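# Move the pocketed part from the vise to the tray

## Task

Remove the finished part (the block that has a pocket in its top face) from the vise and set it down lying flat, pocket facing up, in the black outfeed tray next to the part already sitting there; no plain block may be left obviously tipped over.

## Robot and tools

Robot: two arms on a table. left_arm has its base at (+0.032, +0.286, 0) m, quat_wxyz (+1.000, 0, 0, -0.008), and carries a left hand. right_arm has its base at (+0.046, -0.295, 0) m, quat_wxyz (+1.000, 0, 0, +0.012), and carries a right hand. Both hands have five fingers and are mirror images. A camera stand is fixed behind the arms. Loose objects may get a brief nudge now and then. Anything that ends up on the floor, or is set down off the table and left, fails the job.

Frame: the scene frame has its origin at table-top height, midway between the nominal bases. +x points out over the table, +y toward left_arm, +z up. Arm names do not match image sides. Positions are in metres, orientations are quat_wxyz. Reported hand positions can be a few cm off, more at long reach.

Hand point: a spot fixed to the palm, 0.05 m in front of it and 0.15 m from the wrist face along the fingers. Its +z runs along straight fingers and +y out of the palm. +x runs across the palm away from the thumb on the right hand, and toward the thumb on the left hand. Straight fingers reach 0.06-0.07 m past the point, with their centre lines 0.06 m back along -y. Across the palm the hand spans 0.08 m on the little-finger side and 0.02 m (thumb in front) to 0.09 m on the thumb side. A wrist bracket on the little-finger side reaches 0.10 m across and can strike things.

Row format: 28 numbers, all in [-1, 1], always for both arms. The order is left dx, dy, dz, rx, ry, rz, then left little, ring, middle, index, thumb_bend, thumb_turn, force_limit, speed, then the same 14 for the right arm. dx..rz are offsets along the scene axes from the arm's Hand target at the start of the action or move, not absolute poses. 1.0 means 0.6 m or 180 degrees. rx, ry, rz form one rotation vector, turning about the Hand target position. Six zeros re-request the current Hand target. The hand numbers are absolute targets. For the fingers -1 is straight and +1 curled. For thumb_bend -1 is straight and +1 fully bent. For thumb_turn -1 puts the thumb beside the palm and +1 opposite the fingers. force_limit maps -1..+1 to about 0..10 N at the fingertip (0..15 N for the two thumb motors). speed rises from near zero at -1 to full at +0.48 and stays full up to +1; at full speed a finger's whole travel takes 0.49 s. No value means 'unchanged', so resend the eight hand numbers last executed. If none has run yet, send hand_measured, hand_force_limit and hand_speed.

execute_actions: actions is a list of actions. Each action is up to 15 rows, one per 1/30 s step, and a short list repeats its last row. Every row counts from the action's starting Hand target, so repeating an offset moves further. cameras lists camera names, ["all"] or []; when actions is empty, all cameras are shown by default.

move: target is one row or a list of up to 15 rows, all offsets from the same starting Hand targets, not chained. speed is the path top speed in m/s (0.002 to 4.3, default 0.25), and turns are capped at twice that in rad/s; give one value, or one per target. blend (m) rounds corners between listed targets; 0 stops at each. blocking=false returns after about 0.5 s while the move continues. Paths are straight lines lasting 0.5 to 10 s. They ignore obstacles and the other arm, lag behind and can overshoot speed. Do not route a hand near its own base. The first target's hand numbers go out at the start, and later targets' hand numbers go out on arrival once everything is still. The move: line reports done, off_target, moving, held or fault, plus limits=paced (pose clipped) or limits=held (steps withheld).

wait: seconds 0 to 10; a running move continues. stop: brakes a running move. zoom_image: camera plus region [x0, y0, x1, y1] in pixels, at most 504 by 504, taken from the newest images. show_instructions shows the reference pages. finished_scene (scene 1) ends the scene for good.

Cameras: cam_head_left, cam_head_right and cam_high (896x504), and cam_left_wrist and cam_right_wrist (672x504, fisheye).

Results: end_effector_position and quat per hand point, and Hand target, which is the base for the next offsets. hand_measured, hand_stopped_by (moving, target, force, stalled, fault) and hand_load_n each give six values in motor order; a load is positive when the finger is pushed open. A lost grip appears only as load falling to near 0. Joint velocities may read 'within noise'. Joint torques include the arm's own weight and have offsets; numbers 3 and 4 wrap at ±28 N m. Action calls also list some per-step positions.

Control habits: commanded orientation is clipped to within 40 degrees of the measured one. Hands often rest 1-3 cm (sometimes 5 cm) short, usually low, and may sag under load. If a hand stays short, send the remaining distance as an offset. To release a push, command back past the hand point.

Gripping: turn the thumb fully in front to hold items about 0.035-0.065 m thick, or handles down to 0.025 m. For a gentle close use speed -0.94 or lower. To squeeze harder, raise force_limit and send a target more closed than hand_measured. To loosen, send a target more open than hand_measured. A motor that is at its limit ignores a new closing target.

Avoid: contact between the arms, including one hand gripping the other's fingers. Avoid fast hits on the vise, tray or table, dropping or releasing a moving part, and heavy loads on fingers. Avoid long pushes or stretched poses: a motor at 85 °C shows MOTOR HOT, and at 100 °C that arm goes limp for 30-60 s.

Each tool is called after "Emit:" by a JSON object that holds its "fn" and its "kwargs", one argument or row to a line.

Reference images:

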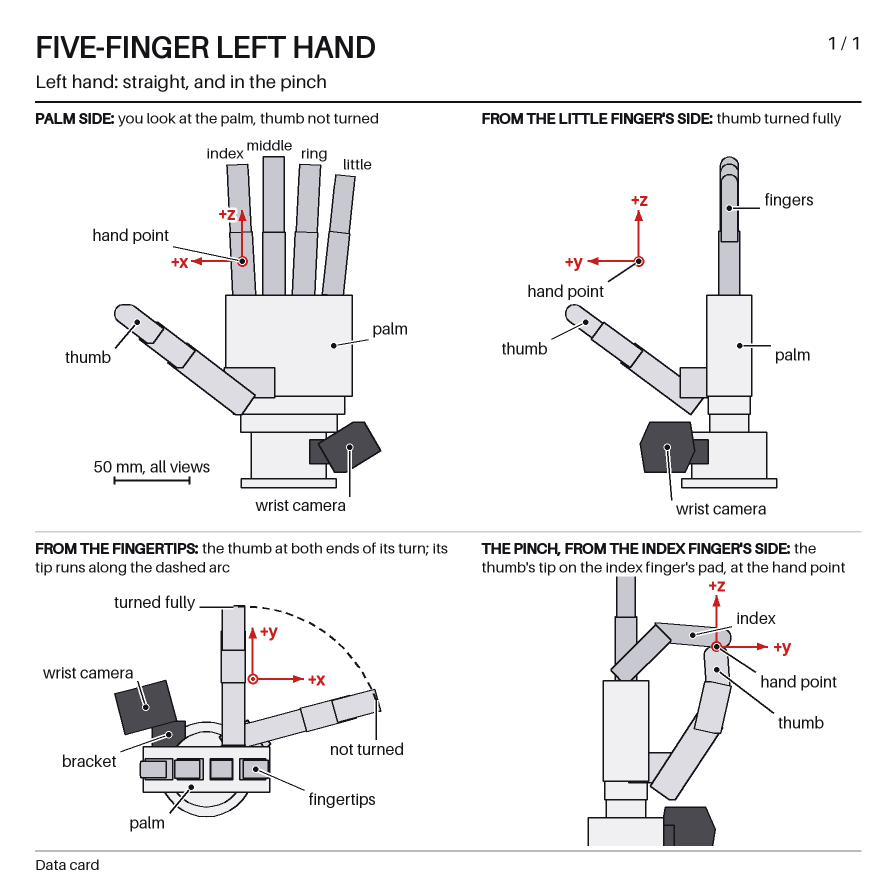

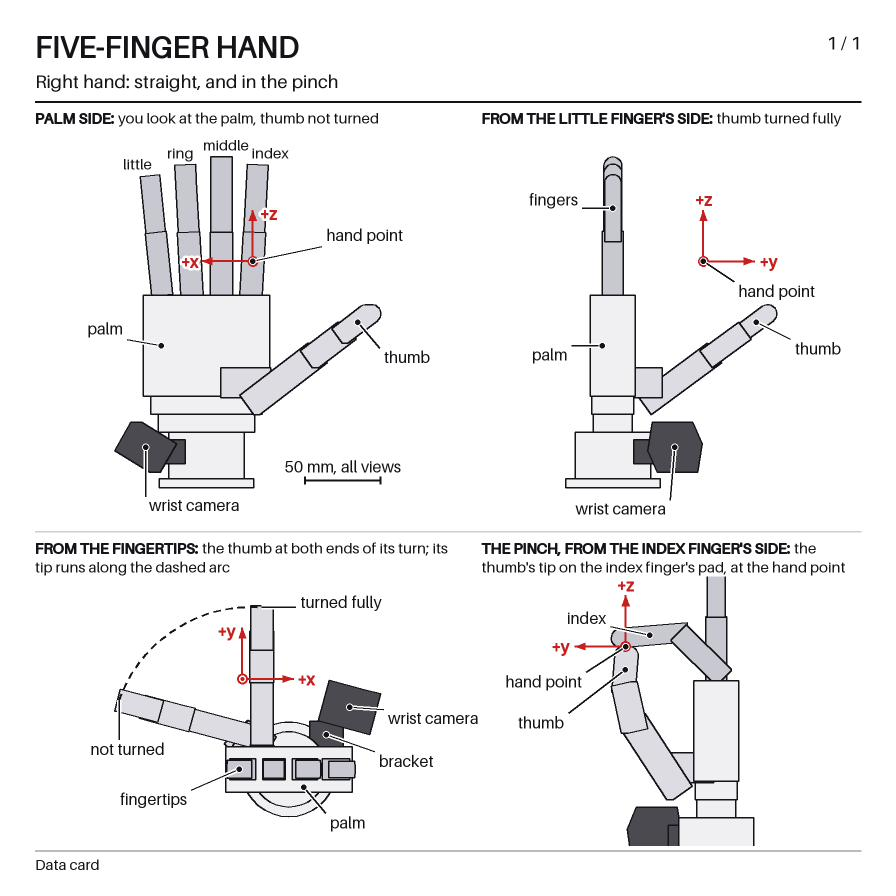

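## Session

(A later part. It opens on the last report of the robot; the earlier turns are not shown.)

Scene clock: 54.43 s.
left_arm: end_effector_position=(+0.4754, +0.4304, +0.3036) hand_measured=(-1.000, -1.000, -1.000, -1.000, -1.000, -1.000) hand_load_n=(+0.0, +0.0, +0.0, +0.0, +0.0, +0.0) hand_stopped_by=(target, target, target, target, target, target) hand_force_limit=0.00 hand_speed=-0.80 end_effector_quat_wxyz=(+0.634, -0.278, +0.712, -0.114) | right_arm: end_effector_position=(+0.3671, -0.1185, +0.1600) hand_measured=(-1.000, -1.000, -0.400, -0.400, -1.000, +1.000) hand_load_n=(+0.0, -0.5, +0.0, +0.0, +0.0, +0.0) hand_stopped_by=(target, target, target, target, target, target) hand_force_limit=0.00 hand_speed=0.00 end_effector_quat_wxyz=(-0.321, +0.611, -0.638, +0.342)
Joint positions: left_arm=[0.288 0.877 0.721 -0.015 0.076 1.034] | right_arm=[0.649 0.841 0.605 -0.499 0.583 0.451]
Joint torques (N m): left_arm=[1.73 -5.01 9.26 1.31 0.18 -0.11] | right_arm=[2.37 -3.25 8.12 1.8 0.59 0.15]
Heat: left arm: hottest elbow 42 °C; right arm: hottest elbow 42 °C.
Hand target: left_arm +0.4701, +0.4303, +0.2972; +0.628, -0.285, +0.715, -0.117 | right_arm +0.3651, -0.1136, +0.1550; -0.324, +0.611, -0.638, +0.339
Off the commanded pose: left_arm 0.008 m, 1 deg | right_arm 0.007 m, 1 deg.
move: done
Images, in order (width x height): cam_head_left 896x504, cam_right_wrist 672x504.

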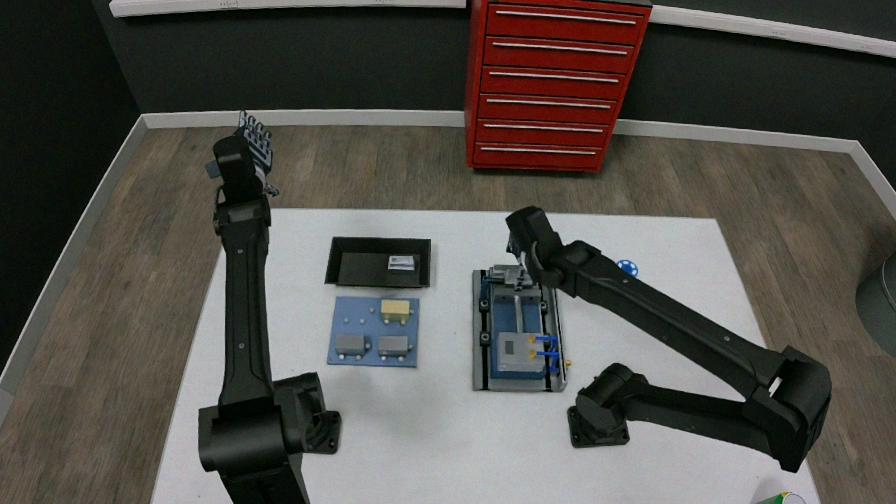

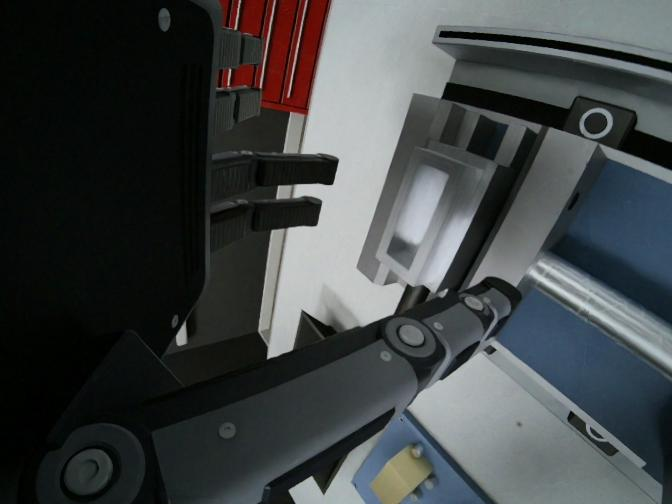

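Emit:
{"fn": "move", "kwargs": {
  "target": [0,0,0,0,0,0, -1,-1,-1,-1,-1,-1,0,-0.8, -0.012,0.0,-0.01,0,0,0,-1,-1,-0.2,-0.2,-1,1,0,-0.3],
  "cameras": ["cam_head_left","cam_right_wrist"],
  "speed": 0.05
}}

Emit:
{"fn": "zoom_image", "kwargs": {
  "camera": "cam_right_wrist",
  "region": [280, 60, 580, 360]
}}

Emit:
{"fn": "zoom_image", "kwargs": {
  "camera": "cam_head_left",
  "region": [480, 250, 560, 314]
}}

Scene clock: 58.10 s.
left_arm: end_effector_position=(+0.4754, +0.4304, +0.3036) hand_measured=(-1.000, -1.000, -1.000, -1.000, -1.000, -1.000) hand_load_n=(+0.0, +0.0, +0.0, +0.0, +0.0, +0.0) hand_stopped_by=(target, target, target, target, target, target) hand_force_limit=0.00 hand_speed=-0.80 end_effector_quat_wxyz=(+0.634, -0.278, +0.712, -0.114) | right_arm: end_effector_position=(+0.3606, -0.1179, +0.1505) hand_measured=(-1.000, -1.000, -0.200, -0.200, -1.000, +1.000) hand_load_n=(+0.0, +0.0, +0.0, +0.0, +0.0, +0.0) hand_stopped_by=(target, target, target, target, target, target) hand_force_limit=0.00 hand_speed=-0.30 end_effector_quat_wxyz=(-0.316, +0.614, -0.638, +0.342)
Joint positions: left_arm=[0.288 0.877 0.721 -0.015 0.076 1.034] | right_arm=[0.668 0.841 0.585 -0.499 0.597 0.466]
Joint torques (N m): left_arm=[1.73 -5.01 9.26 1.31 0.17 -0.1] | right_arm=[2.37 -4.89 8.08 1.84 0.64 0.18]
Heat: left arm: hottest elbow 42 °C; right arm: hottest elbow 42 °C.
Hand target: left_arm +0.4701, +0.4303, +0.2972; +0.628, -0.285, +0.715, -0.117 | right_arm +0.3578, -0.1137, +0.1491; -0.324, +0.611, -0.638, +0.339
Off the commanded pose: left_arm 0.008 m, 1 deg | right_arm 0.005 m, 1 deg.
move: done
Images, in order (width x height): cam_head_left 896x504, cam_right_wrist 672x504.

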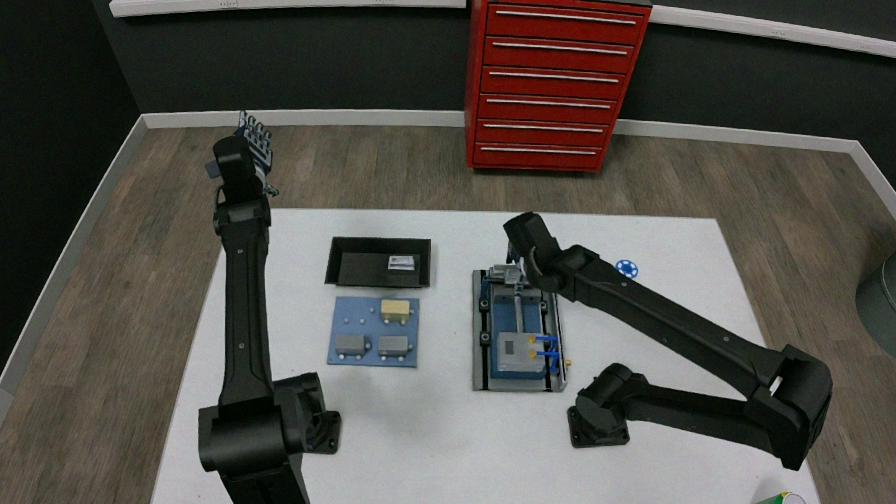

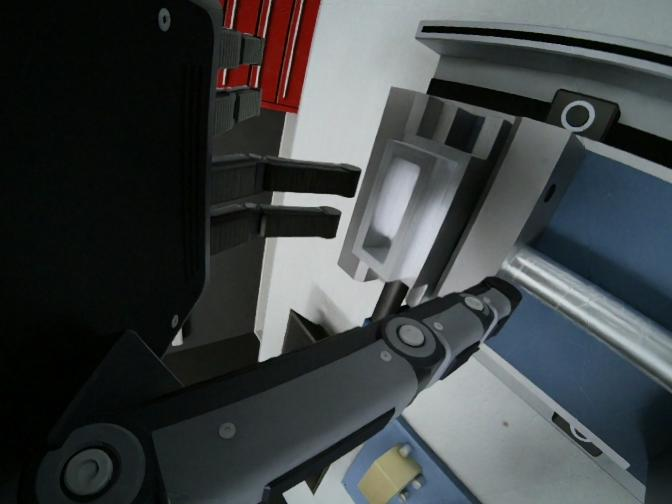

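Scaled by 1.680 from the camera's 672x504 image, which has a finer 960x720 frame.

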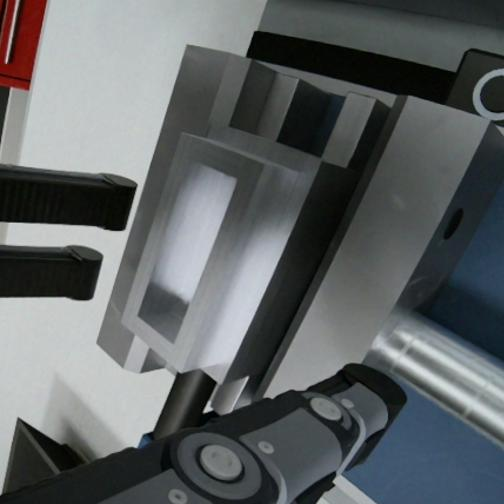

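Scaled by 6.300 from the camera's 896x504 image, which has a finer 1280x720 frame.

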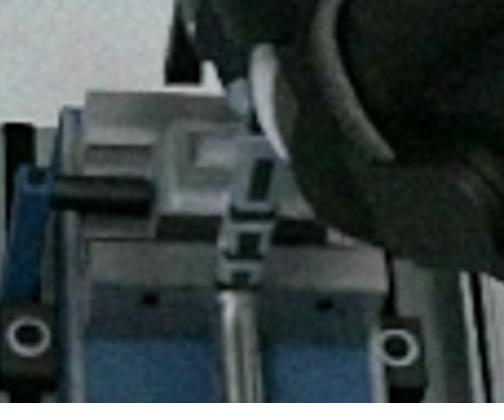

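Emit:
{"fn": "move", "kwargs": {
  "target": [0,0,0,0,0,0, -1,-1,-1,-1,-1,-1,0,-0.8, 0,0,0,0,0,0,-1,-1,0.0,0.0,-0.8,1,-0.6,-0.9],
  "cameras": ["cam_head_left","cam_right_wrist"],
  "speed": 0.05
}}

Emit:
{"fn": "wait", "kwargs": {
  "seconds": 1,
  "cameras": ["cam_right_wrist","cam_head_left"]
}}

Emit:
{"fn": "zoom_image", "kwargs": {
  "camera": "cam_right_wrist",
  "region": [280, 60, 580, 360]
}}

Emit:
{"fn": "zoom_image", "kwargs": {
  "camera": "cam_head_left",
  "region": [480, 250, 560, 314]
}}

Scene clock: 60.83 s.
left_arm: end_effector_position=(+0.4754, +0.4304, +0.3036) hand_measured=(-1.000, -1.000, -1.000, -1.000, -1.000, -1.000) hand_load_n=(+0.0, +0.0, +0.0, +0.0, +0.0, +0.0) hand_stopped_by=(target, target, target, target, target, target) hand_force_limit=0.00 hand_speed=-0.80 end_effector_quat_wxyz=(+0.634, -0.278, +0.712, -0.114) | right_arm: end_effector_position=(+0.3607, -0.1179, +0.1505) hand_measured=(-1.000, -1.000, +0.000, +0.000, -0.800, +1.000) hand_load_n=(+0.0, +0.0, +0.5, +0.0, +0.0, +0.0) hand_stopped_by=(target, target, target, target, target, target) hand_force_limit=-0.60 hand_speed=-0.90 end_effector_quat_wxyz=(-0.316, +0.613, -0.638, +0.342)
Joint positions: left_arm=[0.288 0.877 0.721 -0.015 0.076 1.034] | right_arm=[0.668 0.841 0.585 -0.499 0.597 0.467]
Joint torques (N m): left_arm=[1.61 -4.95 9.25 1.31 0.17 -0.1] | right_arm=[2.84 -4.84 7.99 1.76 0.61 0.12]
Heat: left arm: hottest elbow 42 °C; right arm: hottest elbow 42 °C.
Hand target: left_arm +0.4701, +0.4303, +0.2972; +0.628, -0.285, +0.715, -0.117 | right_arm +0.3578, -0.1137, +0.1491; -0.324, +0.611, -0.638, +0.339
Off the commanded pose: left_arm 0.008 m, 1 deg | right_arm 0.005 m, 1 deg.
move: done
Images, in order (width x height): cam_head_left 896x504, cam_right_wrist 672x504.

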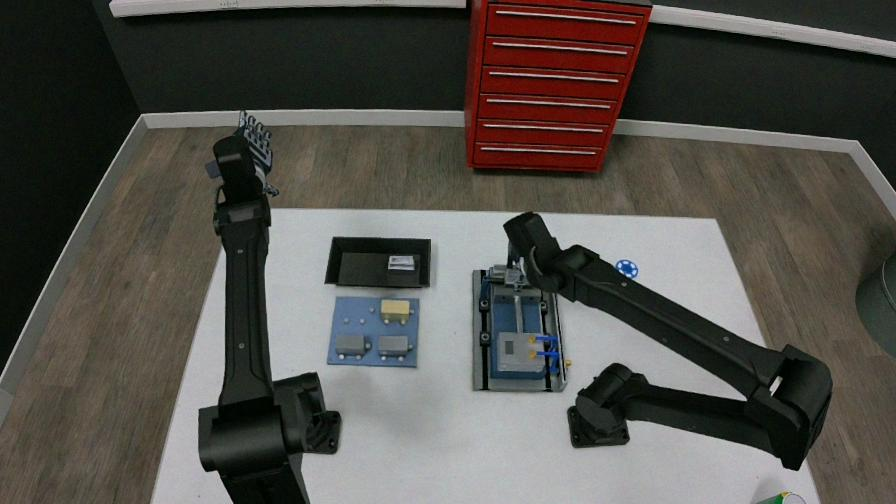

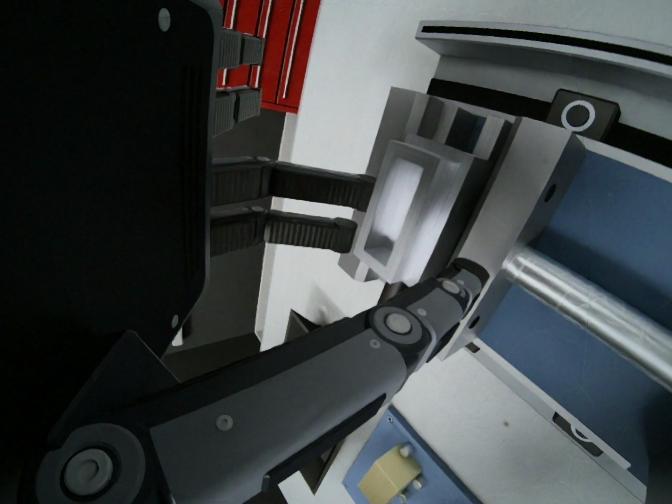

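Scene clock: 61.83 s.
left_arm: end_effector_position=(+0.4754, +0.4304, +0.3036) hand_measured=(-1.000, -1.000, -1.000, -1.000, -1.000, -1.000) hand_load_n=(+0.0, +0.0, -0.5, -0.5, +0.0, +0.0) hand_stopped_by=(target, target, target, target, target, target) hand_force_limit=0.00 hand_speed=-0.80 end_effector_quat_wxyz=(+0.634, -0.278, +0.712, -0.114) | right_arm: end_effector_position=(+0.3607, -0.1179, +0.1505) hand_measured=(-1.000, -1.000, +0.000, +0.000, -0.800, +1.000) hand_load_n=(-0.5, +0.0, +0.5, +0.0, +0.0, +0.0) hand_stopped_by=(target, target, target, target, target, target) hand_force_limit=-0.60 hand_speed=-0.90 end_effector_quat_wxyz=(-0.316, +0.613, -0.638, +0.342)
Joint positions: left_arm=[0.288 0.877 0.721 -0.015 0.076 1.034] | right_arm=[0.668 0.841 0.585 -0.499 0.597 0.467]
Joint torques (N m): left_arm=[1.73 -4.95 9.26 1.29 0.16 -0.1] | right_arm=[2.43 -4.48 7.91 1.85 0.61 0.15]
Heat: left arm: hottest elbow 42 °C; right arm: hottest elbow 42 °C.
Hand target: left_arm +0.4701, +0.4303, +0.2972; +0.628, -0.285, +0.715, -0.117 | right_arm +0.3578, -0.1137, +0.1491; -0.324, +0.611, -0.638, +0.339
Off the commanded pose: left_arm 0.008 m, 1 deg | right_arm 0.005 m, 1 deg.
wait: 1.00 s; at rest by 0.17 s
Images, in order (width x height): cam_head_left 896x504, cam_right_wrist 672x504.

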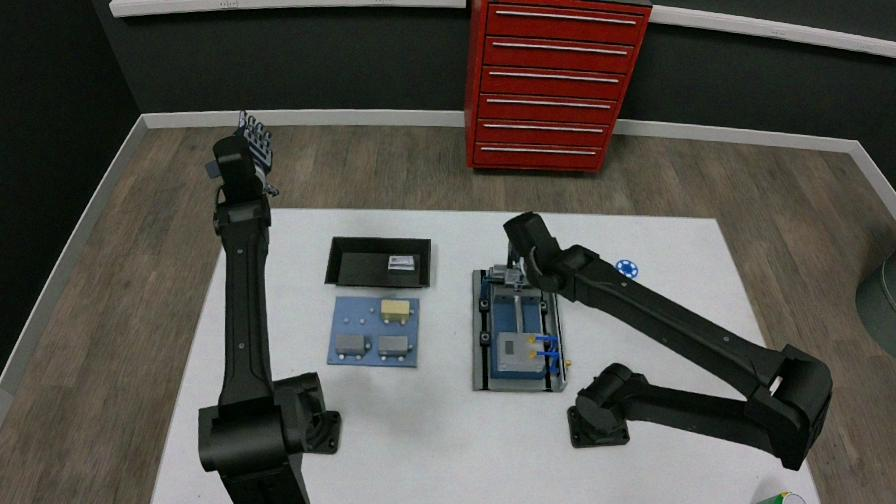

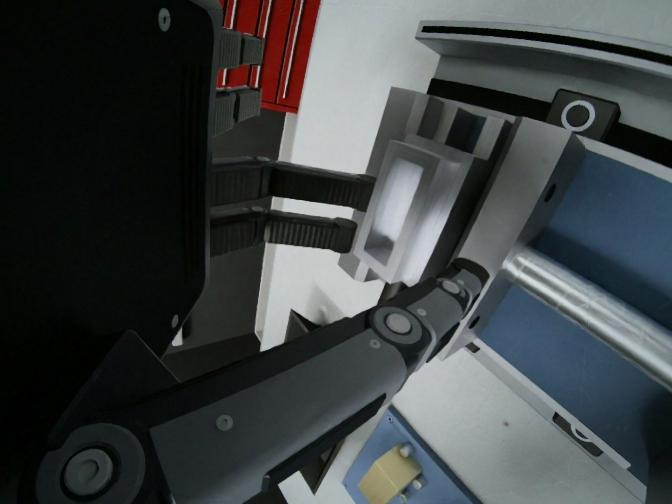

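Scaled by 1.680 from the camera's 672x504 image, which has a finer 960x720 frame.

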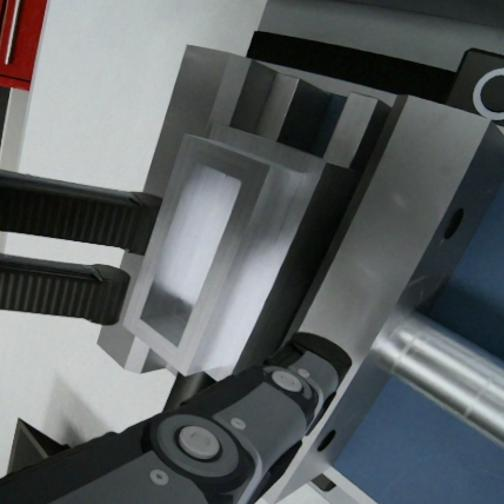

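Scaled by 6.300 from the camera's 896x504 image, which has a finer 1280x720 frame.

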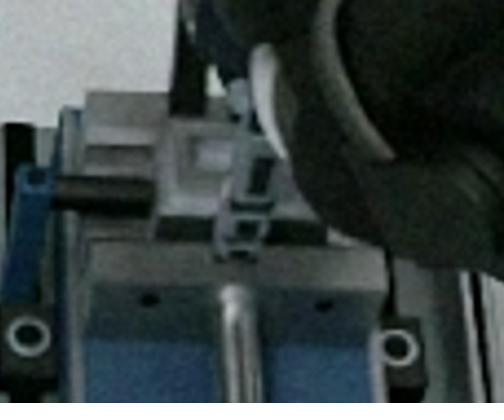

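Emit:
{"fn": "move", "kwargs": {
  "target": [0,0,0,0,0,0, -1,-1,-1,-1,-1,-1,0,-0.8, 0,0,0,0,0,0,-1,-1,0.15,0.15,-0.7,1,-0.6,-0.92],
  "cameras": ["cam_head_left","cam_right_wrist"],
  "speed": 0.05
}}

Emit:
{"fn": "zoom_image", "kwargs": {
  "camera": "cam_right_wrist",
  "region": [280, 60, 580, 360]
}}

Emit:
{"fn": "zoom_image", "kwargs": {
  "camera": "cam_head_left",
  "region": [480, 250, 560, 314]
}}

Scene clock: 64.57 s.
left_arm: end_effector_position=(+0.4754, +0.4304, +0.3036) hand_measured=(-1.000, -1.000, -1.000, -1.000, -1.000, -1.000) hand_load_n=(+0.0, +0.0, -0.5, +0.0, +0.0, +0.0) hand_stopped_by=(target, target, target, target, target, target) hand_force_limit=0.00 hand_speed=-0.80 end_effector_quat_wxyz=(+0.634, -0.278, +0.712, -0.114) | right_arm: end_effector_position=(+0.3610, -0.1180, +0.1508) hand_measured=(-1.000, -1.000, +0.150, +0.150, -0.700, +1.000) hand_load_n=(+0.0, +0.0, +0.5, +0.0, +0.0, +0.0) hand_stopped_by=(target, target, target, target, target, target) hand_force_limit=-0.60 hand_speed=-0.92 end_effector_quat_wxyz=(-0.316, +0.612, -0.638, +0.343)
Joint positions: left_arm=[0.288 0.877 0.721 -0.015 0.076 1.034] | right_arm=[0.668 0.841 0.585 -0.497 0.599 0.467]
Joint torques (N m): left_arm=[1.73 -5.13 9.24 1.26 0.16 -0.1] | right_arm=[2.32 -4.54 8.05 1.81 0.52 0.15]
Heat: left arm: hottest elbow 42 °C; right arm: hottest elbow 42 °C.
Hand target: left_arm +0.4701, +0.4303, +0.2972; +0.628, -0.285, +0.715, -0.117 | right_arm +0.3578, -0.1137, +0.1491; -0.324, +0.611, -0.638, +0.339
Off the commanded pose: left_arm 0.008 m, 1 deg | right_arm 0.006 m, 1 deg.
move: done
Images, in order (width x height): cam_head_left 896x504, cam_right_wrist 672x504.

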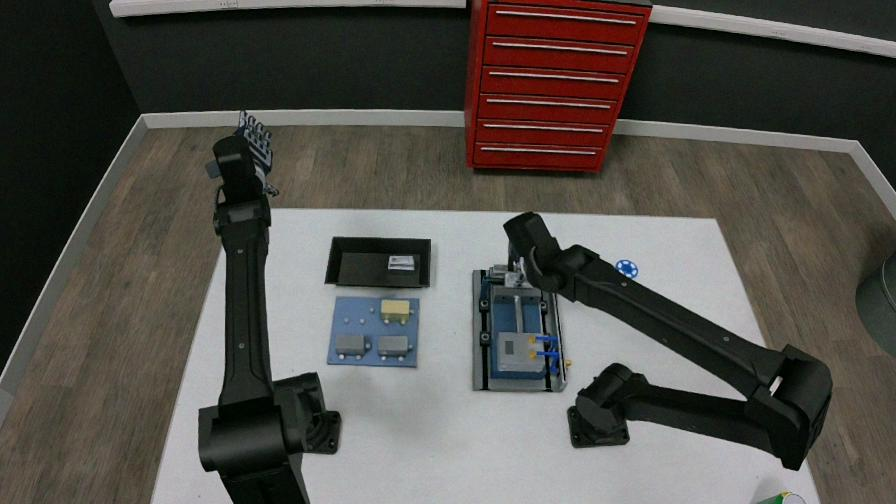

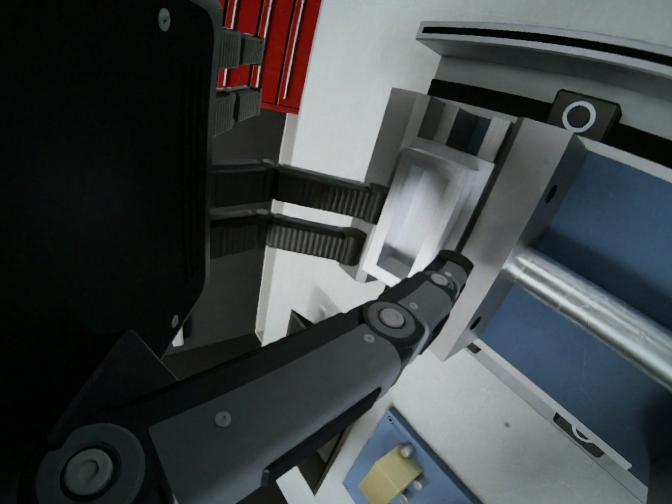

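Scaled by 1.680 from the camera's 672x504 image, which has a finer 960x720 frame.

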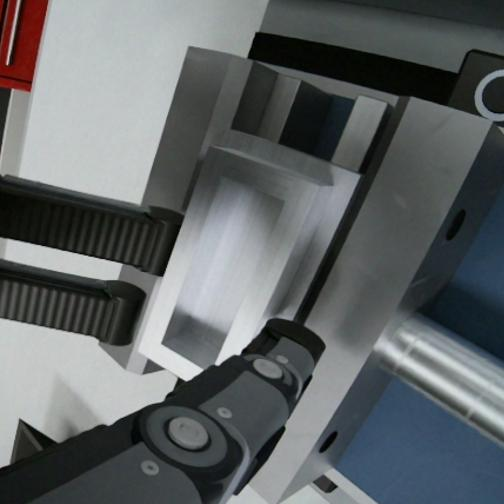

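Scaled by 6.300 from the camera's 896x504 image, which has a finer 1280x720 frame.

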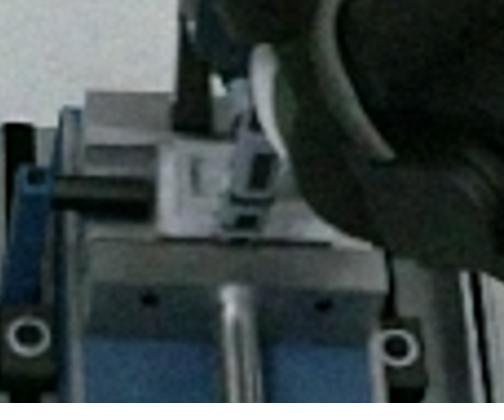

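Emit:
{"fn": "move", "kwargs": {
  "target": [0,0,0,0,0,0, -1,-1,-1,-1,-1,-1,0,-0.8, 0,0,0,0,0,0,-1,-1,-0.05,-0.05,-0.7,1,-0.6,-0.9],
  "cameras": ["cam_head_left","cam_right_wrist"],
  "speed": 0.05
}}

Emit:
{"fn": "zoom_image", "kwargs": {
  "camera": "cam_right_wrist",
  "region": [280, 60, 580, 360]
}}

Emit:
{"fn": "zoom_image", "kwargs": {
  "camera": "cam_head_left",
  "region": [480, 250, 560, 314]
}}

Scene clock: 66.63 s.
left_arm: end_effector_position=(+0.4754, +0.4304, +0.3036) hand_measured=(-1.000, -1.000, -1.000, -1.000, -1.000, -1.000) hand_load_n=(+0.0, +0.0, +0.0, +0.0, +0.0, +0.0) hand_stopped_by=(target, target, target, target, target, target) hand_force_limit=0.00 hand_speed=-0.80 end_effector_quat_wxyz=(+0.634, -0.278, +0.712, -0.114) | right_arm: end_effector_position=(+0.3611, -0.1179, +0.1511) hand_measured=(-1.000, -1.000, -0.050, -0.050, -0.700, +1.000) hand_load_n=(+0.0, +0.0, +0.0, +0.0, +0.0, +0.0) hand_stopped_by=(target, target, target, target, target, target) hand_force_limit=-0.60 hand_speed=-0.90 end_effector_quat_wxyz=(-0.317, +0.612, -0.638, +0.343)
Joint positions: left_arm=[0.288 0.877 0.721 -0.015 0.076 1.034] | right_arm=[0.668 0.84 0.585 -0.497 0.599 0.468]
Joint torques (N m): left_arm=[1.73 -4.95 9.26 1.32 0.17 -0.1] | right_arm=[2.49 -4.48 7.98 1.8 0.52 0.17]
Heat: left arm: hottest elbow 42 °C; right arm: hottest elbow 42 °C.
Hand target: left_arm +0.4701, +0.4303, +0.2972; +0.628, -0.285, +0.715, -0.117 | right_arm +0.3578, -0.1137, +0.1491; -0.324, +0.611, -0.638, +0.339
Off the commanded pose: left_arm 0.008 m, 1 deg | right_arm 0.006 m, 1 deg.
move: done
Images, in order (width x height): cam_head_left 896x504, cam_right_wrist 672x504.

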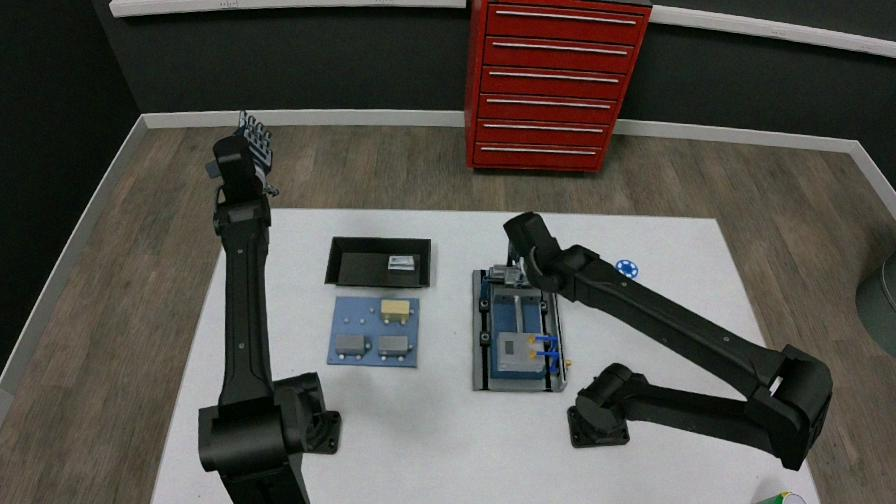

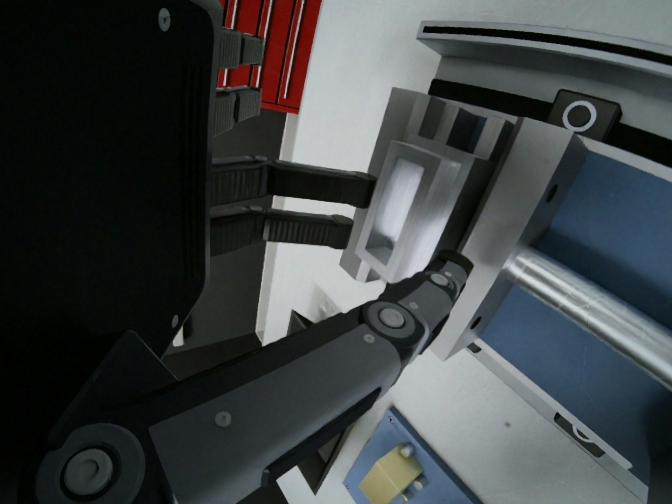

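Scaled by 1.680 from the camera's 672x504 image, which has a finer 960x720 frame.

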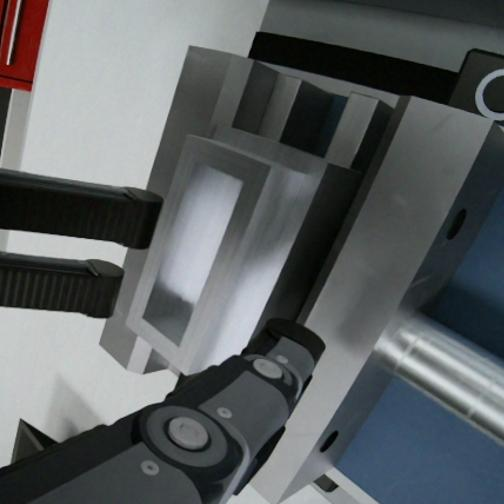

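Scaled by 6.300 from the camera's 896x504 image, which has a finer 1280x720 frame.

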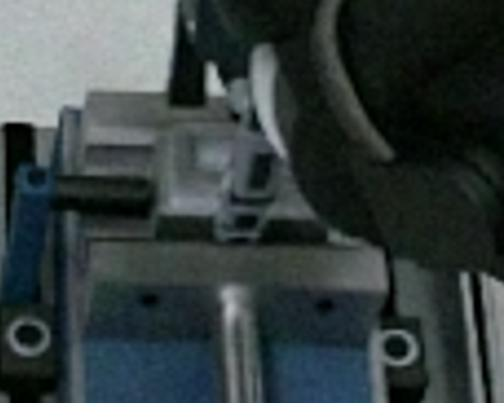

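Emit:
{"fn": "move", "kwargs": {
  "target": [0,0,0,0,0,0, -1,-1,-1,-1,-1,-1,0,-0.8, 0,0,0,0,0,0,-1,-1,-0.05,-0.05,-0.3,1,-0.7,-0.93],
  "cameras": ["cam_head_left","cam_right_wrist"],
  "speed": 0.05
}}

Emit:
{"fn": "zoom_image", "kwargs": {
  "camera": "cam_right_wrist",
  "region": [280, 60, 580, 360]
}}

Emit:
{"fn": "zoom_image", "kwargs": {
  "camera": "cam_head_left",
  "region": [480, 250, 560, 314]
}}

Scene clock: 71.43 s.
left_arm: end_effector_position=(+0.4754, +0.4304, +0.3036) hand_measured=(-1.000, -1.000, -1.000, -1.000, -1.000, -1.000) hand_load_n=(+0.0, +0.0, +0.0, -0.5, +0.0, +0.0) hand_stopped_by=(target, target, target, target, target, target) hand_force_limit=0.00 hand_speed=-0.80 end_effector_quat_wxyz=(+0.634, -0.278, +0.712, -0.114) | right_arm: end_effector_position=(+0.3611, -0.1179, +0.1511) hand_measured=(-1.000, -1.000, -0.050, -0.050, -0.300, +1.000) hand_load_n=(-0.5, +0.0, +0.0, +0.0, +0.0, +0.0) hand_stopped_by=(target, target, target, target, target, target) hand_force_limit=-0.70 hand_speed=-0.93 end_effector_quat_wxyz=(-0.317, +0.612, -0.638, +0.343)
Joint positions: left_arm=[0.288 0.877 0.721 -0.015 0.076 1.034] | right_arm=[0.668 0.84 0.585 -0.497 0.599 0.468]
Joint torques (N m): left_arm=[1.73 -4.84 9.26 1.29 0.17 -0.1] | right_arm=[2.14 -5.01 8.03 1.72 0.53 0.14]
Heat: left arm: hottest elbow 42 °C; right arm: hottest elbow 42 °C.
Hand target: left_arm +0.4701, +0.4303, +0.2972; +0.628, -0.285, +0.715, -0.117 | right_arm +0.3578, -0.1137, +0.1491; -0.324, +0.611, -0.638, +0.339
Off the commanded pose: left_arm 0.008 m, 1 deg | right_arm 0.006 m, 1 deg.
move: done
Images, in order (width x height): cam_head_left 896x504, cam_right_wrist 672x504.

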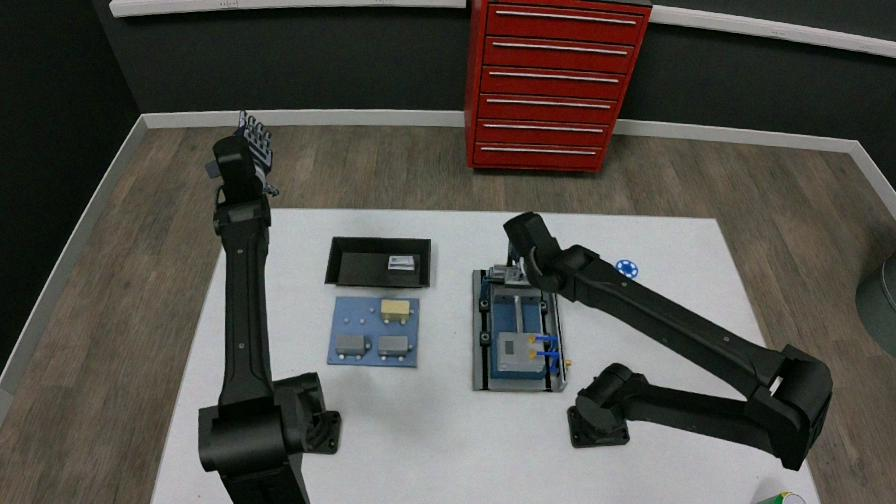

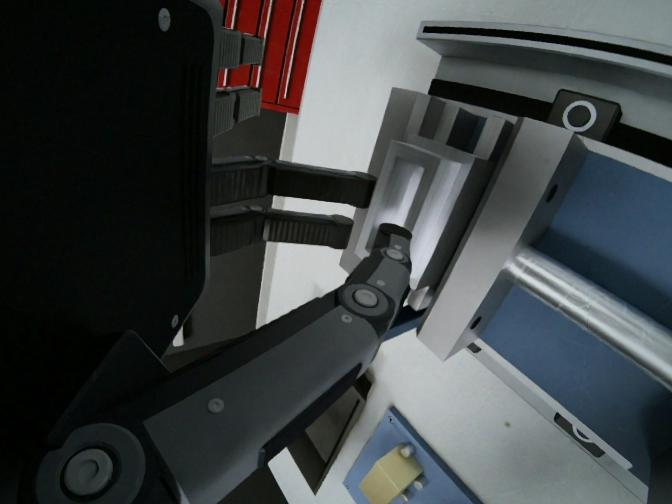

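Scaled by 1.680 from the camera's 672x504 image, which has a finer 960x720 frame.

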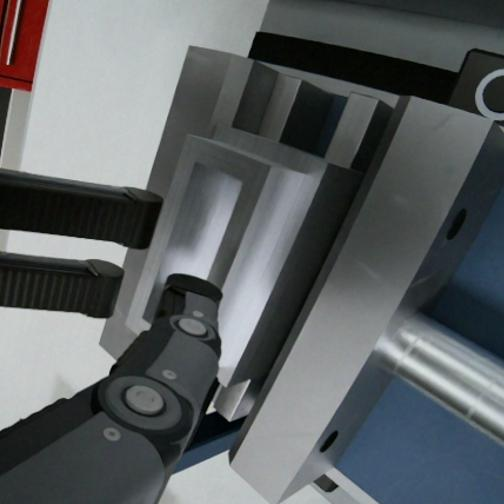

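Scaled by 6.300 from the camera's 896x504 image, which has a finer 1280x720 frame.

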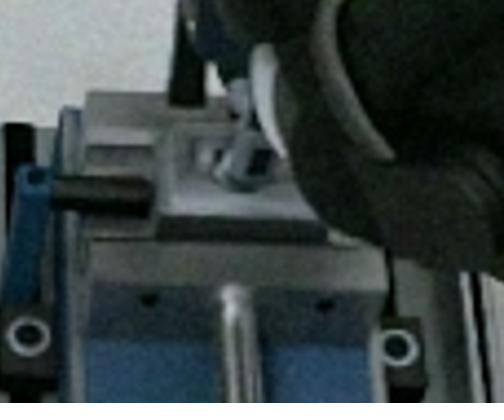

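Emit:
{"fn": "move", "kwargs": {
  "target": [
    [0,0,0,0,0,0, -1,-1,-1,-1,-1,-1,0,-0.8, 0,0,0,0,0,0,-1,-1,-0.15,-0.15,-0.85,1,-0.7,-0.5],
    [0,0,0,0,0,0, -1,-1,-1,-1,-1,-1,0,-0.8, 0.011,0,-0.027,0,0,0,-1,-1,-0.15,-0.15,-0.85,1,-0.7,-0.5]
  ],
  "cameras": ["cam_head_left","cam_head_right","cam_high","cam_right_wrist"],
  "speed": 0.04
}}

Emit:
{"fn": "zoom_image", "kwargs": {
  "camera": "cam_right_wrist",
  "region": [280, 60, 580, 360]
}}

Emit:
{"fn": "zoom_image", "kwargs": {
  "camera": "cam_head_left",
  "region": [480, 250, 560, 314]
}}

Scene clock: 75.13 s.
left_arm: end_effector_position=(+0.4754, +0.4304, +0.3036) hand_measured=(-1.000, -1.000, -1.000, -1.000, -1.000, -1.000) hand_load_n=(+0.0, +0.0, +0.0, +0.0, +0.0, +0.0) hand_stopped_by=(target, target, target, target, target, target) hand_force_limit=0.00 hand_speed=-0.80 end_effector_quat_wxyz=(+0.634, -0.278, +0.712, -0.114) | right_arm: end_effector_position=(+0.3651, -0.1124, +0.1406) hand_measured=(-1.000, -1.000, -0.150, -0.150, -0.850, +1.000) hand_load_n=(+0.0, +0.0, +0.0, +0.0, +0.0, +0.0) hand_stopped_by=(target, target, target, target, target, target) hand_force_limit=-0.70 hand_speed=-0.50 end_effector_quat_wxyz=(-0.328, +0.609, -0.637, +0.340)
Joint positions: left_arm=[0.288 0.877 0.721 -0.015 0.076 1.034] | right_arm=[0.668 0.861 0.557 -0.427 0.59 0.468]
Joint torques (N m): left_arm=[1.67 -5.01 9.25 1.33 0.17 -0.11] | right_arm=[1.08 -3.49 7.73 1.8 0.35 0.03]
Heat: left arm: hottest elbow 42 °C; right arm: hottest elbow 42 °C.
Hand target: left_arm +0.4701, +0.4303, +0.2972; +0.628, -0.285, +0.715, -0.117 | right_arm +0.3644, -0.1136, +0.1328; -0.324, +0.611, -0.638, +0.339
Off the commanded pose: left_arm 0.008 m, 1 deg | right_arm 0.008 m, 0 deg.
move: done
Images, in order (width x height): cam_head_left 896x504, cam_head_right 896x504, cam_high 896x504, cam_right_wrist 672x504.

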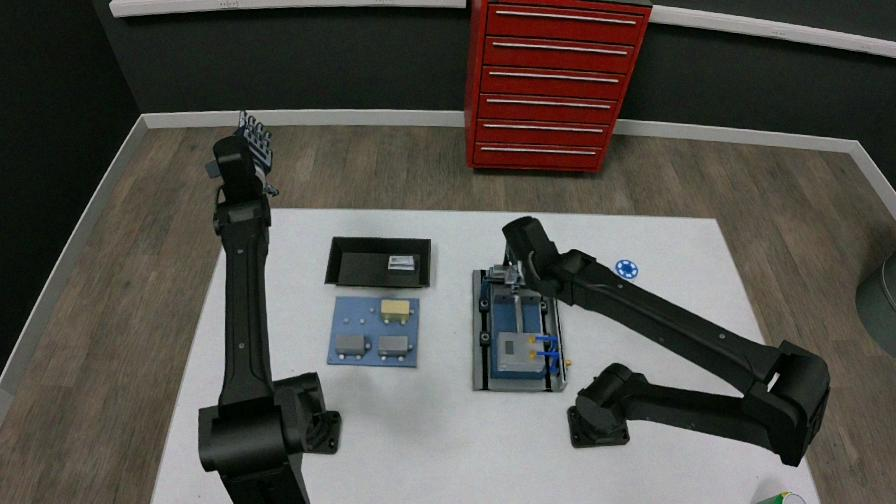

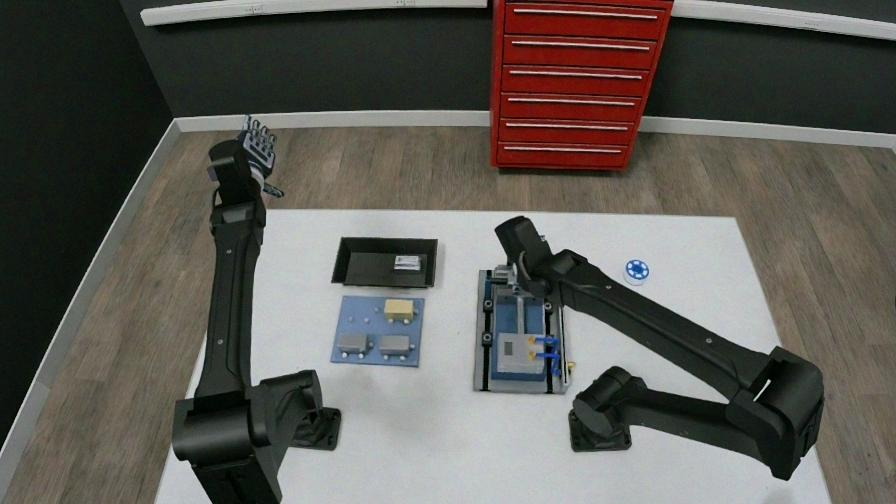

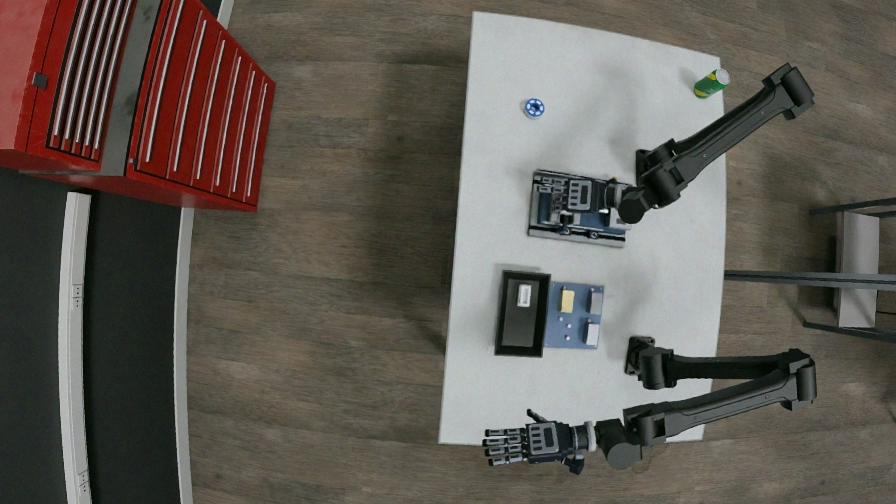

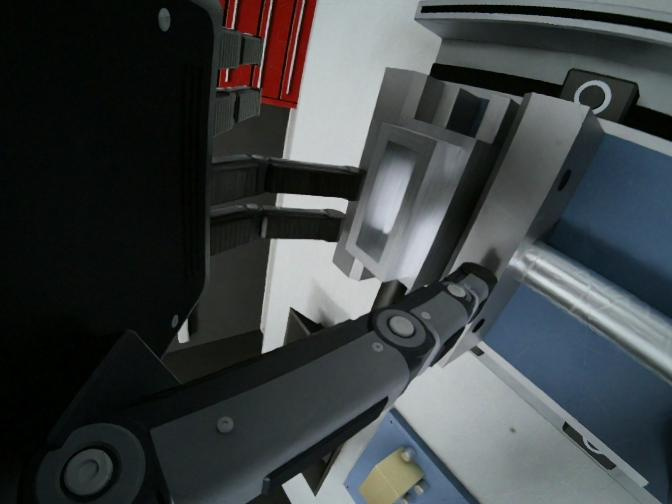

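Scaled by 1.680 from the camera's 672x504 image, which has a finer 960x720 frame.

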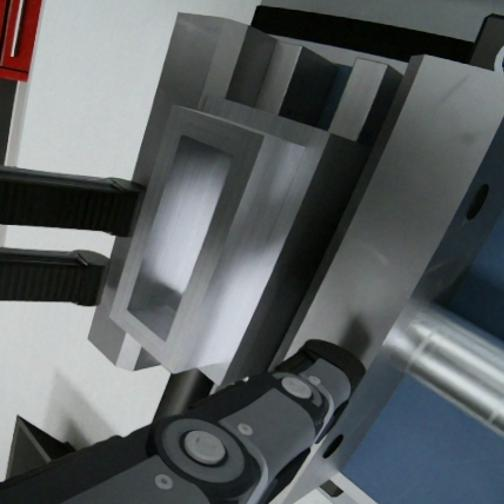

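Scaled by 6.300 from the camera's 896x504 image, which has a finer 1280x720 frame.

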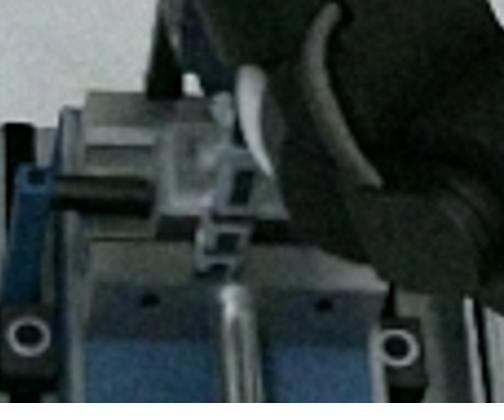

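Emit:
{"fn": "move", "kwargs": {
  "target": [0,0,0,0,0,0, -1,-1,-1,-1,-1,-1,0,-0.8, 0.004,-0.0135,-0.0115,0,0,0,-1,-1,-0.15,-0.15,-0.85,1,-0.7,-0.5],
  "cameras": ["cam_head_left","cam_right_wrist"],
  "speed": 0.04
}}

Emit:
{"fn": "zoom_image", "kwargs": {
  "camera": "cam_right_wrist",
  "region": [280, 60, 580, 360]
}}

Emit:
{"fn": "zoom_image", "kwargs": {
  "camera": "cam_head_left",
  "region": [480, 250, 560, 314]
}}

Scene clock: 76.70 s.
left_arm: end_effector_position=(+0.4754, +0.4304, +0.3036) hand_measured=(-1.000, -1.000, -1.000, -1.000, -1.000, -1.000) hand_load_n=(+0.0, +0.0, +0.0, +0.0, +0.0, +0.0) hand_stopped_by=(target, target, target, target, target, target) hand_force_limit=0.00 hand_speed=-0.80 end_effector_quat_wxyz=(+0.634, -0.278, +0.712, -0.114) | right_arm: end_effector_position=(+0.3688, -0.1125, +0.1396) hand_measured=(-1.000, -1.000, -0.150, -0.150, -0.850, +1.000) hand_load_n=(+0.0, +0.0, -3.0, +0.0, +0.5, +0.0) hand_stopped_by=(target, target, target, target, target, target) hand_force_limit=-0.70 hand_speed=-0.50 end_effector_quat_wxyz=(-0.337, +0.606, -0.638, +0.336)
Joint positions: left_arm=[0.288 0.877 0.721 -0.015 0.076 1.034] | right_arm=[0.651 0.859 0.545 -0.391 0.569 0.458]
Joint torques (N m): left_arm=[1.61 -5.01 9.24 1.33 0.16 -0.1] | right_arm=[-0.67 -3.55 7.04 1.76 0.29 -0.08]
Heat: left arm: hottest elbow 42 °C; right arm: hottest elbow 41 °C.
Hand target: left_arm +0.4701, +0.4303, +0.2972; +0.628, -0.285, +0.715, -0.117 | right_arm +0.3669, -0.1217, +0.1260; -0.324, +0.611, -0.638, +0.339
Off the commanded pose: left_arm 0.008 m, 1 deg | right_arm 0.017 m, 2 deg.
move: off_target (right_arm)
Images, in order (width x height): cam_head_left 896x504, cam_right_wrist 672x504.

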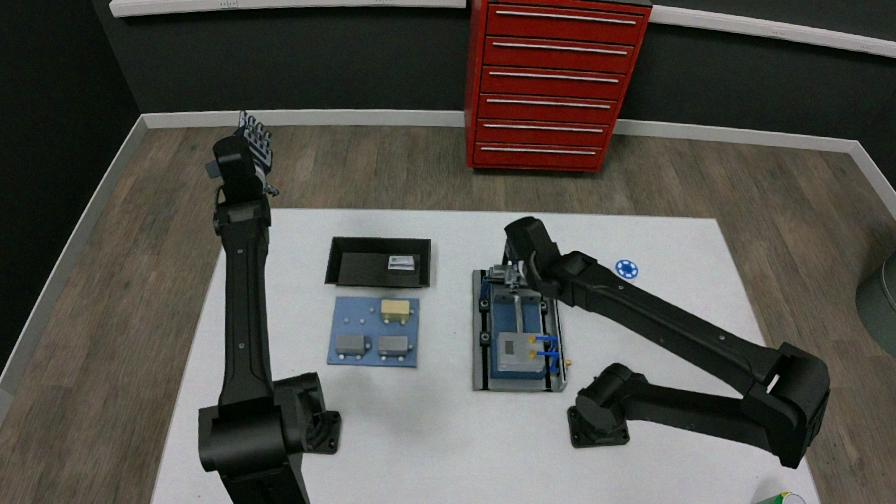

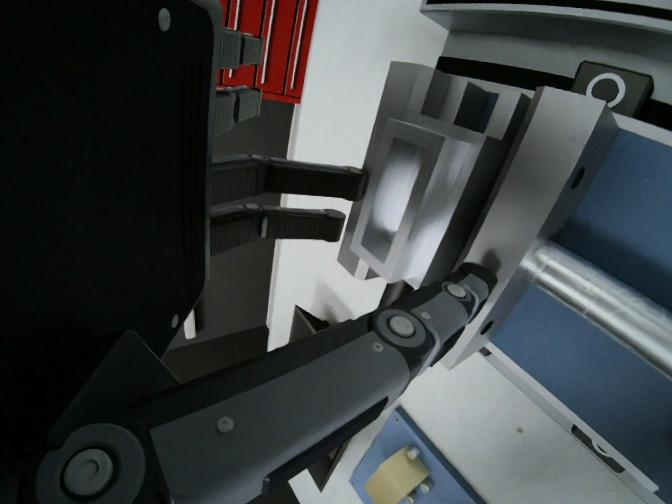

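Scaled by 1.680 from the camera's 672x504 image, which has a finer 960x720 frame.

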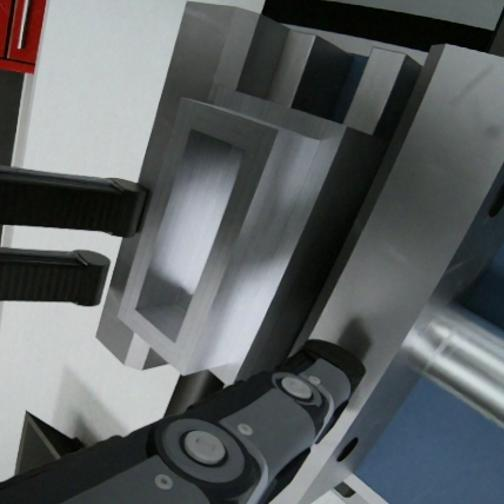

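Scaled by 6.300 from the camera's 896x504 image, which has a finer 1280x720 frame.

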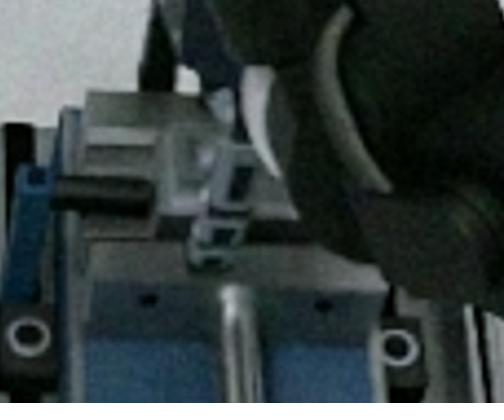

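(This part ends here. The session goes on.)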